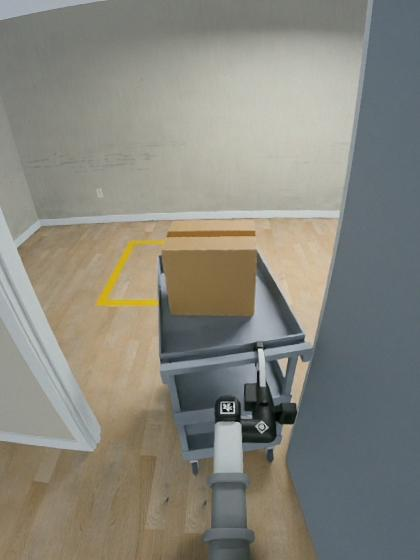

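Emit:
move:
  r1: {"base":{"translate_m":0.35},"contact_limits":{"translate_m":0.7}}
  blocking: false
  cameras: []

Emit:
wait:
  seconds: 4
  cameras: ["r1_head_camera"]

Scene clock: 623.30 s.
move: r1 moving
r1.base_odometry: x=-2.223 y=-0.034 heading=+0.826
r1.turned_by_wheels: +0.000
r1.turned_by_imu: -0.001
r1.base_tilt: forward=-1.6 right=+1.3
r1.lidar_m: 0.65 0.66 1.08 2.55 2.68 3.66 - 3.05 0.43 0.36 0.38 0.49
r1.base_status: translate_m moving
r1.joint_positions: lift_m=+0.685 arm_m=+0.300 wrist_yaw_rad=-0.005 wrist_pitch_rad=+0.007 wrist_roll_rad=+1.571 gripper_m=-0.035
r1.joint_status: not commanded
r1.measured_speeds: translate_m=+0.122 strafe_m=+0.002 rotate_rad=-0.002 lift_m=+0.000 arm_m=+0.000 wrist_yaw_rad=+0.000 wrist_pitch_rad=+0.000 wrist_roll_rad=+0.000
r1.motor_effort: lift_m=+18(18) arm_m=+4(4) wheel_0=+3(7) wheel_1=+5(7) wheel_2=-14(16)
r1.servo_current: wrist_yaw_rad=59(65) wrist_pitch_rad=52(52) wrist_roll_rad=46(52) gripper_m=52(59)
r1.contact_limits: arm_m 0.2; translate_m 0.7
r1.hand_pose: x=+0.7588 y=-0.0888 z=+0.8612 quat_wxyz=(+0.707, +0.707, +0.001, -0.004) (m; r1's base frame)
r1.wrist_depth_mm: - - - 200 - 1618 1205 / - - - - 263 267 271 / - - - 246 249 1661 1205 / - - - 239 243 1808 - / - 591 452 175 235 - - / - 421 424 170 180 - - / - 424 424 128 219 - -
r2: as last shown
r2.lidar_m: 0.53 0.62 3.91 4.79 3.28 1.52 1.13 1.09 1.18 1.11 1.10 0.87
r2.motor_effort: lift_m=+16(16) arm_m=-11(12) wheel_0=-2(2) wheel_1=-6(6) wheel_2=+14(14)
r2.servo_current: wrist_yaw_rad=39(52) wrist_pitch_rad=39(46) wrist_roll_rad=46(59) gripper_m=98(104)
r2.contact_limits: translate_m 0.8
r2.wrist_depth_mm: - - 241 165 245 247 248 / - - 244 167 247 248 250 / - - 244 167 248 249 250 / - - 245 168 250 251 252 / - - 247 169 251 253 254 / - - 248 169 179 253 255 / - - 249 - 253 254 256
pictures: none
No camera images: "cameras" was empty.

Scene clock: 625.47 s.
earlier move: r1 done
r1.base_odometry: x=-2.007 y=+0.200 heading=+0.826
r1.turned_by_wheels: +0.001
r1.turned_by_imu: +0.001
r1.base_tilt: forward=-1.6 right=+1.3
r1.lidar_m: 0.65 0.65 0.80 1.79 2.65 3.69 - 0.60 0.36 0.33 0.32 0.41
r1.base_status: done
r1.joint_positions: lift_m=+0.685 arm_m=+0.300 wrist_yaw_rad=-0.003 wrist_pitch_rad=+0.007 wrist_roll_rad=+1.571 gripper_m=-0.035
r1.joint_status: not commanded
r1.measured_speeds: all 0
r1.motor_effort: lift_m=+18(18) arm_m=-4(4) wheel_0=+3(13) wheel_1=+1(10) wheel_2=+2(16)
r1.servo_current: wrist_yaw_rad=52(72) wrist_pitch_rad=52(59) wrist_roll_rad=39(65) gripper_m=52(65)
r1.contact_limits: arm_m 0.2; translate_m 0.7
r1.hand_pose: x=+0.7591 y=-0.0882 z=+0.8612 quat_wxyz=(+0.707, +0.707, +0.002, -0.003) (m; r1's base frame)
r1.wrist_depth_mm: - - - 195 - 1661 1182 / - - - - 259 265 268 / - - - 246 248 1708 1205 / - - - 239 239 1708 - / - 449 427 175 236 - - / - 421 424 171 181 - - / - 421 427 128 220 128 -
r2.base_odometry: x=-3.237 y=+0.591 heading=-2.182
r2.turned_by_wheels: +0.000
r2.turned_by_imu: +0.000
r2.base_tilt: forward=-0.6 right=+0.1
r2.lidar_m: 0.55 0.61 3.89 4.81 3.27 1.49 1.14 1.09 1.17 1.12 1.09 0.89
r2.base_status: not commanded
r2.joint_positions: lift_m=+0.860 arm_m=+0.133 wrist_yaw_rad=+0.553 wrist_pitch_rad=+0.001 wrist_roll_rad=+0.000 gripper_m=-0.024
r2.joint_status: not commanded
r2.measured_speeds: all 0
r2.motor_effort: lift_m=+16(16) arm_m=-11(12) wheel_0=-2(2) wheel_1=-6(7) wheel_2=+13(14)
r2.servo_current: wrist_yaw_rad=52(65) wrist_pitch_rad=39(46) wrist_roll_rad=39(59) gripper_m=98(104)
r2.contact_limits: translate_m 0.8
r2.hand_pose: x=+0.5957 y=+0.0770 z=+1.0381 quat_wxyz=(+0.962, +0.000, +0.001, +0.273) (m; r2's base frame)
r2.wrist_depth_mm: - - 242 165 245 246 249 / - - 244 167 247 249 249 / - - 245 167 249 250 250 / - - 246 168 249 252 252 / - - 248 169 249 253 253 / - - 248 169 179 254 256 / - - 250 - 254 254 256
wait: 2.17 of 4 s (r1 has come to rest)
pictures: r1_head_camera
Images, in order (width x height): r1_head_camera 420x560.

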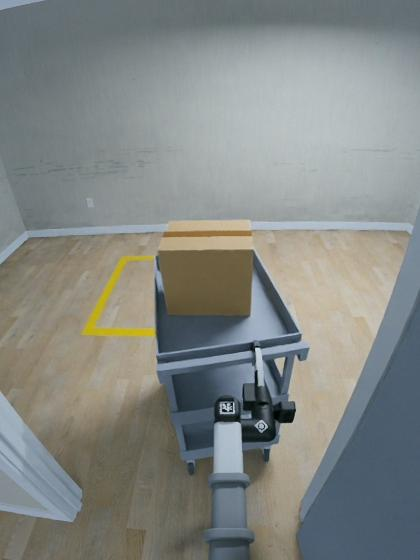

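Emit:
move:
  r1: {"base":{"translate_m":0.26},"contact_limits":{"translate_m":0.7}}
  blocking: false
  cameras: []

Emit:
wait:
  seconds: 3
  cameras: ["r1_head_camera"]

Scene clock: 638.83 s.
move: r1 moving
r1.base_odometry: x=-1.986 y=+0.223 heading=+0.826
r1.turned_by_wheels: +0.000
r1.turned_by_imu: -0.001
r1.base_tilt: forward=-1.6 right=+1.3
r1.lidar_m: 0.64 0.64 0.79 1.69 2.67 3.69 - 0.56 0.36 0.31 0.32 0.41
r1.base_status: translate_m moving
r1.joint_positions: lift_m=+0.685 arm_m=+0.300 wrist_yaw_rad=-0.003 wrist_pitch_rad=+0.007 wrist_roll_rad=+1.571 gripper_m=-0.035
r1.joint_status: not commanded
r1.measured_speeds: translate_m=+0.122 strafe_m=+0.000 rotate_rad=+0.001 lift_m=+0.000 arm_m=+0.000 wrist_yaw_rad=+0.000 wrist_pitch_rad=+0.000 wrist_roll_rad=+0.000
r1.motor_effort: lift_m=+18(18) arm_m=+4(4) wheel_0=+6(11) wheel_1=+6(8) wheel_2=-14(14)
r1.servo_current: wrist_yaw_rad=46(65) wrist_pitch_rad=52(52) wrist_roll_rad=59(59) gripper_m=52(59)
r1.contact_limits: arm_m 0.2; translate_m 0.7
r1.hand_pose: x=+0.7590 y=-0.0882 z=+0.8612 quat_wxyz=(+0.707, +0.707, +0.002, -0.003) (m; r1's base frame)
r1.wrist_depth_mm: - - - 202 - 1661 1160 / - - - - 264 272 273 / - - - 251 251 1576 1160 / - - - 242 245 1708 - / - - 517 177 236 - - / - 418 418 170 180 - - / - 418 421 - 218 - -
r2: as last shown
r2.lidar_m: 0.54 0.57 3.91 4.81 3.31 1.48 1.12 1.09 1.18 1.14 1.09 0.87
r2.servo_current: wrist_yaw_rad=39(59) wrist_pitch_rad=46(46) wrist_roll_rad=52(59) gripper_m=98(104)
r2.contact_limits: translate_m 0.8
r2.wrist_depth_mm: - - 243 165 246 247 249 / - - 243 167 246 248 249 / - - 245 167 247 249 251 / - - 246 168 250 251 253 / - - 248 169 250 252 254 / - - 249 169 179 254 256 / - - 249 - 252 255 256
pictures: none
No camera images: "cameras" was empty.

Scene clock: 640.67 s.
earlier move: r1 done
r1.base_odometry: x=-1.831 y=+0.391 heading=+0.827
r1.turned_by_wheels: +0.000
r1.turned_by_imu: -0.002
r1.base_tilt: forward=-1.6 right=+1.3
r1.lidar_m: 0.62 0.65 0.69 0.72 2.62 3.68 - 0.52 0.30 0.26 0.28 0.74
r1.base_status: done
r1.joint_positions: lift_m=+0.685 arm_m=+0.300 wrist_yaw_rad=-0.004 wrist_pitch_rad=+0.007 wrist_roll_rad=+1.571 gripper_m=-0.035
r1.joint_status: not commanded
r1.measured_speeds: all 0
r1.motor_effort: lift_m=+18(18) arm_m=-3(4) wheel_0=+1(11) wheel_1=+1(8) wheel_2=+1(18)
r1.servo_current: wrist_yaw_rad=65(65) wrist_pitch_rad=52(59) wrist_roll_rad=59(65) gripper_m=52(59)
r1.contact_limits: arm_m 0.2; translate_m 0.7
r1.hand_pose: x=+0.7589 y=-0.0885 z=+0.8612 quat_wxyz=(+0.707, +0.707, +0.001, -0.004) (m; r1's base frame)
r1.wrist_depth_mm: - - - - - 1661 1138 / - - - 199 271 274 278 / - - - 251 256 1618 1229 / - - - 241 245 1863 - / - - 559 178 236 - - / - 418 421 171 180 - - / - 413 418 128 219 - -
r2.base_odometry: x=-3.237 y=+0.591 heading=-2.182
r2.turned_by_wheels: +0.000
r2.turned_by_imu: +0.000
r2.base_tilt: forward=-0.5 right=+0.1
r2.lidar_m: 0.54 0.60 3.92 4.81 3.30 1.49 1.13 1.09 1.19 1.14 1.09 0.87
r2.base_status: not commanded
r2.joint_positions: lift_m=+0.860 arm_m=+0.133 wrist_yaw_rad=+0.553 wrist_pitch_rad=+0.001 wrist_roll_rad=+0.000 gripper_m=-0.024
r2.joint_status: not commanded
r2.measured_speeds: all 0
r2.motor_effort: lift_m=+16(16) arm_m=-11(12) wheel_0=-2(2) wheel_1=-6(7) wheel_2=+13(14)
r2.servo_current: wrist_yaw_rad=46(59) wrist_pitch_rad=39(46) wrist_roll_rad=39(59) gripper_m=91(104)
r2.contact_limits: translate_m 0.8
r2.hand_pose: x=+0.5957 y=+0.0770 z=+1.0381 quat_wxyz=(+0.962, +0.000, +0.001, +0.273) (m; r2's base frame)
r2.wrist_depth_mm: - - 242 165 245 248 248 / - - 244 167 247 248 248 / - - 245 168 248 249 251 / - - 246 167 249 250 253 / - - 247 169 251 253 253 / - - 248 169 179 254 255 / - - 250 - 254 256 259
wait: 1.83 of 3 s (r1 has come to rest)
pictures: r1_head_camera
Images, in order (width x height): r1_head_camera 420x560.

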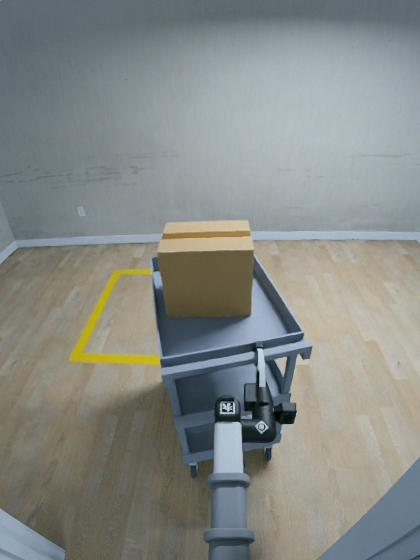

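Emit:
move:
  r1: {"base":{"strafe_m":0.09,"translate_m":0.05},"joints":{"wrist_yaw_rad":-0.5},"speeds":{"wrist_yaw_rad":0.6},"contact_limits":{"translate_m":0.7}}
  blocking: false
  cameras: []

Emit:
wait:
  seconds: 3
  cameras: ["r1_head_camera"]

Scene clock: 653.53 s.
move: r1 moving
r1.base_odometry: x=-1.841 y=+0.421 heading=+0.828
r1.turned_by_wheels: +0.001
r1.turned_by_imu: +0.002
r1.base_tilt: forward=-1.6 right=+1.3
r1.lidar_m: 0.60 3.23 0.65 0.69 2.63 3.66 - 0.58 0.34 0.30 0.31 0.73
r1.base_status: translate_m moving; strafe_m moving
r1.joint_positions: lift_m=+0.685 arm_m=+0.300 wrist_yaw_rad=-0.218 wrist_pitch_rad=+0.007 wrist_roll_rad=+1.571 gripper_m=-0.035
r1.joint_status: wrist_yaw_rad moving
r1.measured_speeds: translate_m=+0.059 strafe_m=+0.107 rotate_rad=-0.001 lift_m=+0.000 arm_m=+0.000 wrist_yaw_rad=-0.572 wrist_pitch_rad=+0.000 wrist_roll_rad=+0.000
r1.motor_effort: lift_m=+18(18) arm_m=-4(4) wheel_0=-1(5) wheel_1=+13(13) wheel_2=+4(4)
r1.servo_current: wrist_yaw_rad=293(293) wrist_pitch_rad=46(52) wrist_roll_rad=46(59) gripper_m=52(59)
r1.contact_limits: arm_m 0.2; translate_m 0.7
r1.hand_pose: x=+0.7336 y=-0.1477 z=+0.8612 quat_wxyz=(+0.703, +0.703, -0.074, -0.079) (m; r1's base frame)
r1.wrist_depth_mm: - - - - - 1708 1205 / - - - - - 1576 1205 / - - - - 286 300 307 / - - - 250 260 1708 - / - - - 236 242 1756 - / - 462 415 174 188 - - / - 404 180 - 211 - -
r2: as last shown
r2.lidar_m: 0.53 0.61 3.92 4.79 3.29 1.47 1.12 1.09 1.18 1.14 1.10 0.91
r2.servo_current: wrist_yaw_rad=52(52) wrist_pitch_rad=39(46) wrist_roll_rad=46(52) gripper_m=91(98)
r2.contact_limits: translate_m 0.8
r2.wrist_depth_mm: - - 242 165 245 247 247 / - - 243 167 246 248 250 / - - 246 167 248 250 251 / - - 246 168 248 251 252 / - - 248 169 251 251 254 / - - 248 169 178 253 255 / - - 250 - 253 255 256
pictures: none
No camera images: "cameras" was empty.

Scene clock: 654.60 s.
earlier move: r1 done
r1.base_odometry: x=-1.864 y=+0.489 heading=+0.826
r1.turned_by_wheels: -0.002
r1.turned_by_imu: -0.001
r1.base_tilt: forward=-1.6 right=+1.2
r1.lidar_m: 0.55 3.20 0.59 0.61 2.58 3.55 - 0.68 0.40 0.36 0.35 0.69
r1.base_status: done
r1.joint_positions: lift_m=+0.685 arm_m=+0.300 wrist_yaw_rad=-0.495 wrist_pitch_rad=+0.007 wrist_roll_rad=+1.571 gripper_m=-0.035
r1.joint_status: all done
r1.measured_speeds: all 0
r1.motor_effort: lift_m=+18(18) arm_m=-4(4) wheel_0=-1(7) wheel_1=+0(13) wheel_2=-1(8)
r1.servo_current: wrist_yaw_rad=52(293) wrist_pitch_rad=46(59) wrist_roll_rad=39(65) gripper_m=52(59)
r1.contact_limits: arm_m 0.2; translate_m 0.7
r1.hand_pose: x=+0.6830 y=-0.2140 z=+0.8612 quat_wxyz=(+0.685, +0.686, -0.171, -0.176) (m; r1's base frame)
r1.wrist_depth_mm: - - - - - 1661 1182 / - - - - - 1618 1205 / - - - - - 1499 1138 / - - - - 301 1499 1138 / - - - 244 254 1708 1281 / - - - 180 182 1708 - / - - 384 - 202 138 -
r2.base_odometry: x=-3.237 y=+0.591 heading=-2.182
r2.turned_by_wheels: +0.000
r2.turned_by_imu: +0.000
r2.base_tilt: forward=-0.6 right=+0.0
r2.lidar_m: 0.52 0.59 3.91 4.81 3.30 1.51 1.14 1.10 1.20 1.13 1.09 0.89
r2.base_status: not commanded
r2.joint_positions: lift_m=+0.860 arm_m=+0.133 wrist_yaw_rad=+0.553 wrist_pitch_rad=+0.001 wrist_roll_rad=+0.000 gripper_m=-0.024
r2.joint_status: not commanded
r2.measured_speeds: all 0
r2.motor_effort: lift_m=+16(16) arm_m=-11(12) wheel_0=-1(3) wheel_1=-6(7) wheel_2=+14(14)
r2.servo_current: wrist_yaw_rad=33(59) wrist_pitch_rad=39(46) wrist_roll_rad=46(65) gripper_m=98(104)
r2.contact_limits: translate_m 0.8
r2.hand_pose: x=+0.5957 y=+0.0770 z=+1.0381 quat_wxyz=(+0.962, +0.000, +0.001, +0.273) (m; r2's base frame)
r2.wrist_depth_mm: - - 243 165 244 246 248 / - - 242 167 246 248 250 / - - 245 167 248 249 251 / - - 246 168 248 251 252 / - - 248 169 251 251 253 / - - 247 170 178 253 255 / - - 250 - 253 255 257
wait: 1.07 of 3 s (r1 has come to rest)
pictures: r1_head_camera
Images, in order (width x height): r1_head_camera 420x560.

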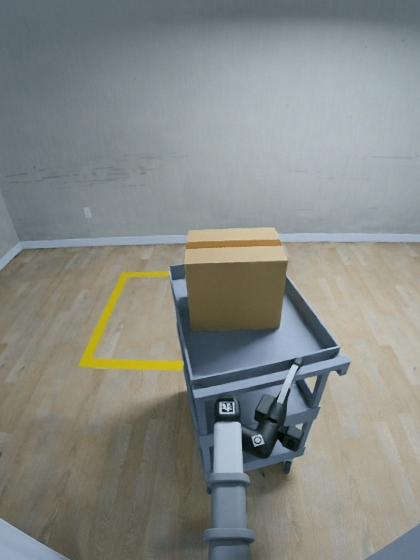

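Emit:
move:
  r1: {"base":{"strafe_m":-0.06,"translate_m":0.24},"contact_limits":{"translate_m":0.7}}
  blocking: false
  cameras: []

Emit:
wait:
  seconds: 3
  cameras: ["r1_head_camera"]

Scene clock: 663.97 s.
move: r1 moving
r1.base_odometry: x=-1.837 y=+0.507 heading=+0.827
r1.turned_by_wheels: +0.000
r1.turned_by_imu: +0.000
r1.base_tilt: forward=-1.6 right=+1.3
r1.lidar_m: 0.52 3.14 0.61 0.58 2.57 3.56 - 0.67 0.39 0.35 0.39 0.69
r1.base_status: translate_m moving; strafe_m moving
r1.joint_positions: lift_m=+0.685 arm_m=+0.300 wrist_yaw_rad=-0.502 wrist_pitch_rad=+0.007 wrist_roll_rad=+1.571 gripper_m=-0.035
r1.joint_status: not commanded
r1.measured_speeds: translate_m=+0.121 strafe_m=-0.032 rotate_rad=-0.005 lift_m=+0.000 arm_m=+0.000 wrist_yaw_rad=-0.036 wrist_pitch_rad=+0.000 wrist_roll_rad=+0.000
r1.motor_effort: lift_m=+18(18) arm_m=+2(4) wheel_0=+12(14) wheel_1=+6(6) wheel_2=-10(10)
r1.servo_current: wrist_yaw_rad=33(65) wrist_pitch_rad=52(52) wrist_roll_rad=39(65) gripper_m=59(59)
r1.contact_limits: arm_m 0.2; translate_m 0.7
r1.hand_pose: x=+0.6817 y=-0.2154 z=+0.8612 quat_wxyz=(+0.684, +0.686, -0.173, -0.178) (m; r1's base frame)
r1.wrist_depth_mm: - - - - - 1708 1182 / - - - - - 1708 1205 / - - - 281 - 1618 1160 / - - - - 315 329 332 / - - - 243 256 1756 1255 / - - 205 168 181 1618 - / - - 179 - 198 - -
r2: as last shown
r2.base_tilt: forward=-0.6 right=+0.1
r2.lidar_m: 0.54 0.62 3.90 4.79 3.28 1.47 1.14 1.09 1.19 1.12 1.08 0.88
r2.motor_effort: lift_m=+16(16) arm_m=-11(11) wheel_0=-2(2) wheel_1=-6(6) wheel_2=+14(14)
r2.servo_current: wrist_yaw_rad=46(59) wrist_pitch_rad=46(46) wrist_roll_rad=39(52) gripper_m=98(98)
r2.contact_limits: translate_m 0.8
r2.wrist_depth_mm: - - 243 165 245 246 249 / - - 244 166 246 248 250 / - - 245 167 247 250 251 / - - 246 168 248 250 253 / - - 249 170 250 253 254 / - - 248 169 179 254 255 / - - 251 - 254 254 256
pictures: none
No camera images: "cameras" was empty.

Scene clock: 665.73 s.
earlier move: r1 done
r1.base_odometry: x=-1.657 y=+0.625 heading=+0.827
r1.turned_by_wheels: +0.000
r1.turned_by_imu: -0.002
r1.base_tilt: forward=-1.5 right=+1.2
r1.lidar_m: 0.55 1.14 2.61 0.61 2.61 3.63 - 0.50 0.33 0.32 2.34 0.70
r1.base_status: done
r1.joint_positions: lift_m=+0.685 arm_m=+0.300 wrist_yaw_rad=-0.503 wrist_pitch_rad=+0.007 wrist_roll_rad=+1.571 gripper_m=-0.035
r1.joint_status: not commanded
r1.measured_speeds: all 0
r1.motor_effort: lift_m=+18(18) arm_m=+4(4) wheel_0=+1(14) wheel_1=+2(7) wheel_2=+0(18)
r1.servo_current: wrist_yaw_rad=52(85) wrist_pitch_rad=46(59) wrist_roll_rad=46(72) gripper_m=59(59)
r1.contact_limits: arm_m 0.2; translate_m 0.7
r1.hand_pose: x=+0.6815 y=-0.2155 z=+0.8612 quat_wxyz=(+0.684, +0.685, -0.173, -0.178) (m; r1's base frame)
r1.wrist_depth_mm: - - - - - 1661 1205 / - - - - - 1708 1205 / - - - 296 - 1708 1229 / - - - 226 329 338 338 / - - - 189 258 1756 1229 / - - 210 167 181 1576 1281 / - - 177 134 196 136 -
r2.base_odometry: x=-3.237 y=+0.591 heading=-2.182
r2.turned_by_wheels: +0.000
r2.turned_by_imu: +0.000
r2.base_tilt: forward=-0.6 right=+0.1
r2.lidar_m: 0.53 0.62 3.93 4.80 3.30 1.45 1.11 1.11 1.19 1.11 1.12 0.87
r2.base_status: not commanded
r2.joint_positions: lift_m=+0.860 arm_m=+0.133 wrist_yaw_rad=+0.553 wrist_pitch_rad=+0.001 wrist_roll_rad=+0.000 gripper_m=-0.024
r2.joint_status: not commanded
r2.measured_speeds: all 0
r2.motor_effort: lift_m=+16(16) arm_m=-11(12) wheel_0=-2(2) wheel_1=-6(7) wheel_2=+13(14)
r2.servo_current: wrist_yaw_rad=46(59) wrist_pitch_rad=39(46) wrist_roll_rad=46(59) gripper_m=98(111)
r2.contact_limits: translate_m 0.8
r2.hand_pose: x=+0.5957 y=+0.0770 z=+1.0381 quat_wxyz=(+0.962, +0.000, +0.001, +0.273) (m; r2's base frame)
r2.wrist_depth_mm: - - 243 165 246 247 248 / - - 244 167 247 248 249 / - - 246 167 247 249 251 / - - 247 168 249 251 252 / - - 247 169 251 251 254 / - - 247 169 179 254 256 / - - 250 - 254 255 257
wait: 1.77 of 3 s (r1 has come to rest)
pictures: r1_head_camera
Images, in order (width x height): r1_head_camera 420x560.

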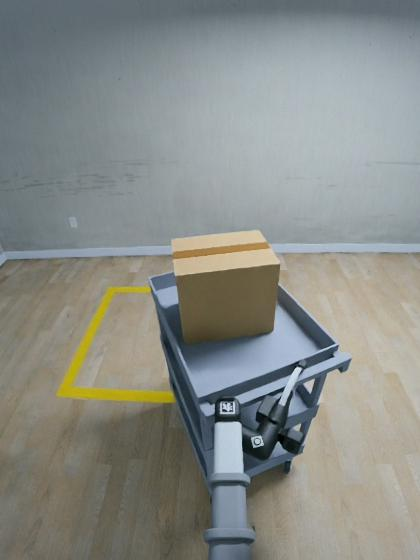

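Emit:
move:
  r1: {"base":{"strafe_m":0.14,"translate_m":0.33},"contact_limits":{"translate_m":0.7}}
  blocking: false
  cameras: []

Emit:
wait:
  seconds: 3.5
  cameras: ["r1_head_camera"]

Scene clock: 672.30 s.
move: r1 moving
r1.base_odometry: x=-1.645 y=+0.657 heading=+0.825
r1.turned_by_wheels: -0.002
r1.turned_by_imu: -0.003
r1.base_tilt: forward=-1.6 right=+1.3
r1.lidar_m: 0.54 1.10 2.60 0.61 2.64 3.59 - 0.51 0.37 0.33 2.33 0.70
r1.base_status: translate_m moving; strafe_m moving
r1.joint_positions: lift_m=+0.685 arm_m=+0.300 wrist_yaw_rad=-0.509 wrist_pitch_rad=+0.007 wrist_roll_rad=+1.571 gripper_m=-0.035
r1.joint_status: not commanded
r1.measured_speeds: translate_m=+0.123 strafe_m=+0.053 rotate_rad=-0.007 lift_m=+0.000 arm_m=+0.000 wrist_yaw_rad=-0.021 wrist_pitch_rad=+0.000 wrist_roll_rad=+0.000
r1.motor_effort: lift_m=+18(18) arm_m=+4(4) wheel_0=-3(5) wheel_1=+7(9) wheel_2=-20(20)
r1.servo_current: wrist_yaw_rad=59(78) wrist_pitch_rad=59(59) wrist_roll_rad=39(59) gripper_m=52(59)
r1.contact_limits: arm_m 0.2; translate_m 0.7
r1.hand_pose: x=+0.6800 y=-0.2170 z=+0.8612 quat_wxyz=(+0.684, +0.685, -0.176, -0.181) (m; r1's base frame)
r1.wrist_depth_mm: - - - - - 1708 1182 / - - - - - 1708 1160 / - - - 306 - 1708 1182 / - - - 236 332 338 343 / - - - 180 257 1808 1229 / - - 200 - 179 1661 1281 / - - 179 - 192 135 -
r2: as last shown
r2.lidar_m: 0.54 0.59 3.92 4.81 3.28 1.48 1.12 1.08 1.18 1.12 1.10 0.89
r2.motor_effort: lift_m=+16(16) arm_m=-12(12) wheel_0=-2(2) wheel_1=-6(7) wheel_2=+13(14)
r2.servo_current: wrist_yaw_rad=52(59) wrist_pitch_rad=39(46) wrist_roll_rad=46(65) gripper_m=91(104)
r2.contact_limits: translate_m 0.8
r2.wrist_depth_mm: - - 242 165 245 246 249 / - - 243 167 246 248 249 / - - 245 167 248 250 251 / - - 247 168 250 250 252 / - - 248 169 250 252 252 / - - 247 169 179 254 255 / - - 250 - 253 255 256
pictures: none
No camera images: "cameras" was empty.

Scene clock: 674.40 s.
earlier move: r1 done
r1.base_odometry: x=-1.536 y=+0.962 heading=+0.827
r1.turned_by_wheels: +0.002
r1.turned_by_imu: -0.001
r1.base_tilt: forward=-1.6 right=+1.3
r1.lidar_m: 0.57 2.58 2.41 1.12 0.57 3.57 - 0.64 0.58 1.28 2.47 0.69
r1.base_status: done
r1.joint_positions: lift_m=+0.685 arm_m=+0.300 wrist_yaw_rad=-0.497 wrist_pitch_rad=+0.007 wrist_roll_rad=+1.571 gripper_m=-0.035
r1.joint_status: not commanded
r1.measured_speeds: all 0
r1.motor_effort: lift_m=+18(18) arm_m=-1(4) wheel_0=+6(10) wheel_1=+1(9) wheel_2=+0(22)
r1.servo_current: wrist_yaw_rad=52(78) wrist_pitch_rad=52(59) wrist_roll_rad=52(72) gripper_m=59(59)
r1.contact_limits: arm_m 0.2; translate_m 0.7
r1.hand_pose: x=+0.6826 y=-0.2144 z=+0.8612 quat_wxyz=(+0.685, +0.686, -0.172, -0.177) (m; r1's base frame)
r1.wrist_depth_mm: - - - - - 1708 1182 / - - - - - 1708 1205 / - - - 246 - 1397 332 / - - - 211 298 1661 1229 / - - - 243 254 1756 - / - - 187 182 224 1756 - / - 144 389 141 201 - -
r2.base_odometry: x=-3.237 y=+0.591 heading=-2.182
r2.turned_by_wheels: +0.000
r2.turned_by_imu: +0.000
r2.base_tilt: forward=-0.6 right=+0.1
r2.lidar_m: 0.54 0.60 3.90 4.80 3.32 1.47 1.11 1.09 1.19 1.10 1.11 0.87
r2.base_status: not commanded
r2.joint_positions: lift_m=+0.860 arm_m=+0.133 wrist_yaw_rad=+0.553 wrist_pitch_rad=+0.001 wrist_roll_rad=+0.000 gripper_m=-0.024
r2.joint_status: not commanded
r2.measured_speeds: all 0
r2.motor_effort: lift_m=+16(16) arm_m=-11(12) wheel_0=-2(3) wheel_1=-6(7) wheel_2=+14(14)
r2.servo_current: wrist_yaw_rad=39(59) wrist_pitch_rad=33(52) wrist_roll_rad=52(65) gripper_m=98(104)
r2.contact_limits: translate_m 0.8
r2.hand_pose: x=+0.5957 y=+0.0770 z=+1.0381 quat_wxyz=(+0.962, +0.000, +0.001, +0.273) (m; r2's base frame)
r2.wrist_depth_mm: - - 242 165 245 246 248 / - - 243 167 247 249 250 / - - 246 167 248 250 251 / - - 246 168 250 251 253 / - - 247 169 250 251 253 / - - 248 169 179 253 255 / - - 250 - 254 255 256
wait: 2.10 of 3.5 s (r1 has come to rest)
pictures: r1_head_camera
Images, in order (width x height): r1_head_camera 420x560.

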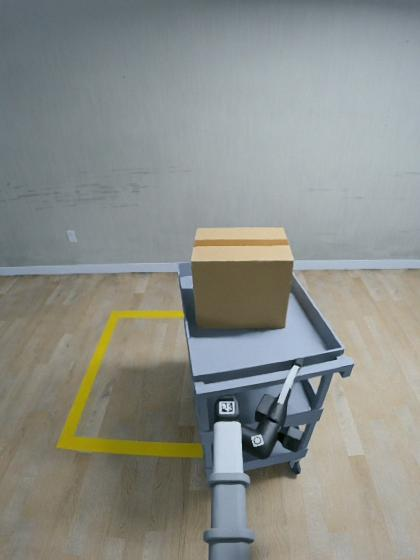

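Emit:
move:
  r1: {"base":{"strafe_m":-0.25},"contact_limits":{"strafe_m":0.7}}
  blocking: false
  cameras: []

Emit:
wait:
  seconds: 3
  cameras: ["r1_head_camera"]

Scene clock: 684.77 s.
move: r1 moving
r1.base_odometry: x=-1.509 y=+0.938 heading=+0.829
r1.turned_by_wheels: +0.002
r1.turned_by_imu: +0.002
r1.base_tilt: forward=-1.6 right=+1.3
r1.lidar_m: 0.56 2.58 2.49 1.15 0.60 3.46 - 0.60 0.53 1.27 2.44 0.71
r1.base_status: strafe_m moving
r1.joint_positions: lift_m=+0.685 arm_m=+0.300 wrist_yaw_rad=-0.494 wrist_pitch_rad=+0.007 wrist_roll_rad=+1.571 gripper_m=-0.035
r1.joint_status: not commanded
r1.measured_speeds: translate_m=+0.003 strafe_m=-0.140 rotate_rad=-0.002 lift_m=+0.000 arm_m=+0.000 wrist_yaw_rad=+0.031 wrist_pitch_rad=+0.000 wrist_roll_rad=+0.000
r1.motor_effort: lift_m=+18(18) arm_m=+3(4) wheel_0=+19(19) wheel_1=-4(7) wheel_2=+4(4)
r1.servo_current: wrist_yaw_rad=52(72) wrist_pitch_rad=46(52) wrist_roll_rad=46(52) gripper_m=52(59)
r1.contact_limits: arm_m 0.2; strafe_m 0.7
r1.hand_pose: x=+0.6835 y=-0.2136 z=+0.8612 quat_wxyz=(+0.685, +0.686, -0.170, -0.175) (m; r1's base frame)
r1.wrist_depth_mm: - - - - - 1618 1182 / - - - - - 1661 1182 / - - - 248 322 1499 1138 / - - - 212 298 1661 1229 / - - - 189 255 1708 - / - - - 175 230 1756 - / - 144 179 146 203 125 -
r2: as last shown
r2.lidar_m: 0.56 0.60 3.90 4.81 3.26 1.48 1.11 1.09 1.19 1.13 1.08 0.88
r2.motor_effort: lift_m=+16(16) arm_m=-11(11) wheel_0=-2(2) wheel_1=-6(7) wheel_2=+13(14)
r2.servo_current: wrist_yaw_rad=39(59) wrist_pitch_rad=39(46) wrist_roll_rad=52(59) gripper_m=98(98)
r2.contact_limits: translate_m 0.8
r2.wrist_depth_mm: - - 241 165 245 247 249 / - - 243 167 246 248 249 / - - 245 167 248 250 251 / - - 246 168 250 250 253 / - - 247 169 251 252 254 / - - 248 169 179 254 255 / - - 250 - 254 256 256
pictures: none
No camera images: "cameras" was empty.

Scene clock: 686.40 s.
earlier move: r1 done
r1.base_odometry: x=-1.352 y=+0.793 heading=+0.828
r1.turned_by_wheels: -0.001
r1.turned_by_imu: +0.001
r1.base_tilt: forward=-1.6 right=+1.2
r1.lidar_m: 0.51 0.77 2.68 1.13 0.80 3.78 - 0.38 0.43 1.31 2.19 0.71
r1.base_status: done
r1.joint_positions: lift_m=+0.685 arm_m=+0.300 wrist_yaw_rad=-0.487 wrist_pitch_rad=+0.007 wrist_roll_rad=+1.571 gripper_m=-0.035
r1.joint_status: not commanded
r1.measured_speeds: all 0
r1.motor_effort: lift_m=+18(18) arm_m=-4(4) wheel_0=+6(23) wheel_1=+3(7) wheel_2=+3(15)
r1.servo_current: wrist_yaw_rad=72(104) wrist_pitch_rad=46(59) wrist_roll_rad=52(72) gripper_m=59(59)
r1.contact_limits: arm_m 0.2; strafe_m 0.7
r1.hand_pose: x=+0.6849 y=-0.2122 z=+0.8612 quat_wxyz=(+0.686, +0.687, -0.168, -0.173) (m; r1's base frame)
r1.wrist_depth_mm: - - - - - 1708 1205 / - - - - - 1708 1205 / - - - 314 - 1756 1205 / - - - 250 342 1499 1042 / - - - 194 289 1618 1182 / - - 191 168 228 1618 1281 / - 138 167 - 192 133 -
r2.base_odometry: x=-3.237 y=+0.591 heading=-2.182
r2.turned_by_wheels: +0.000
r2.turned_by_imu: +0.000
r2.base_tilt: forward=-0.6 right=+0.1
r2.lidar_m: 0.55 0.60 3.86 4.81 3.33 1.50 1.13 1.09 1.19 1.13 1.09 0.88
r2.base_status: not commanded
r2.joint_positions: lift_m=+0.860 arm_m=+0.133 wrist_yaw_rad=+0.553 wrist_pitch_rad=+0.001 wrist_roll_rad=+0.000 gripper_m=-0.024
r2.joint_status: not commanded
r2.measured_speeds: all 0
r2.motor_effort: lift_m=+16(16) arm_m=-11(12) wheel_0=-2(2) wheel_1=-6(7) wheel_2=+13(14)
r2.servo_current: wrist_yaw_rad=39(59) wrist_pitch_rad=39(46) wrist_roll_rad=33(59) gripper_m=98(104)
r2.contact_limits: translate_m 0.8
r2.hand_pose: x=+0.5957 y=+0.0770 z=+1.0381 quat_wxyz=(+0.962, +0.000, +0.001, +0.273) (m; r2's base frame)
r2.wrist_depth_mm: - - 242 164 245 246 247 / - - 244 167 247 248 250 / - - 245 167 249 249 250 / - - 246 168 249 252 253 / - - 247 169 250 252 253 / - - 247 169 179 254 255 / - - 250 - 254 255 256
wait: 1.63 of 3 s (r1 has come to rest)
pictures: r1_head_camera
Images, in order (width x height): r1_head_camera 420x560.

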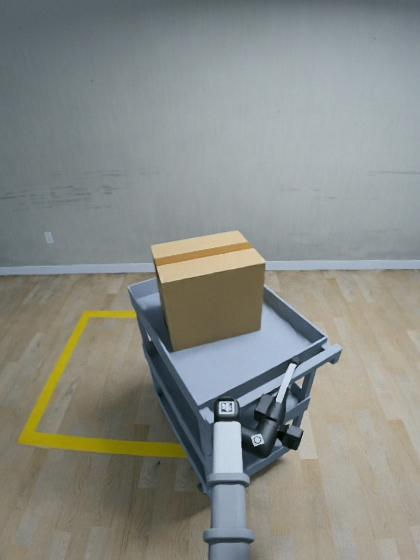

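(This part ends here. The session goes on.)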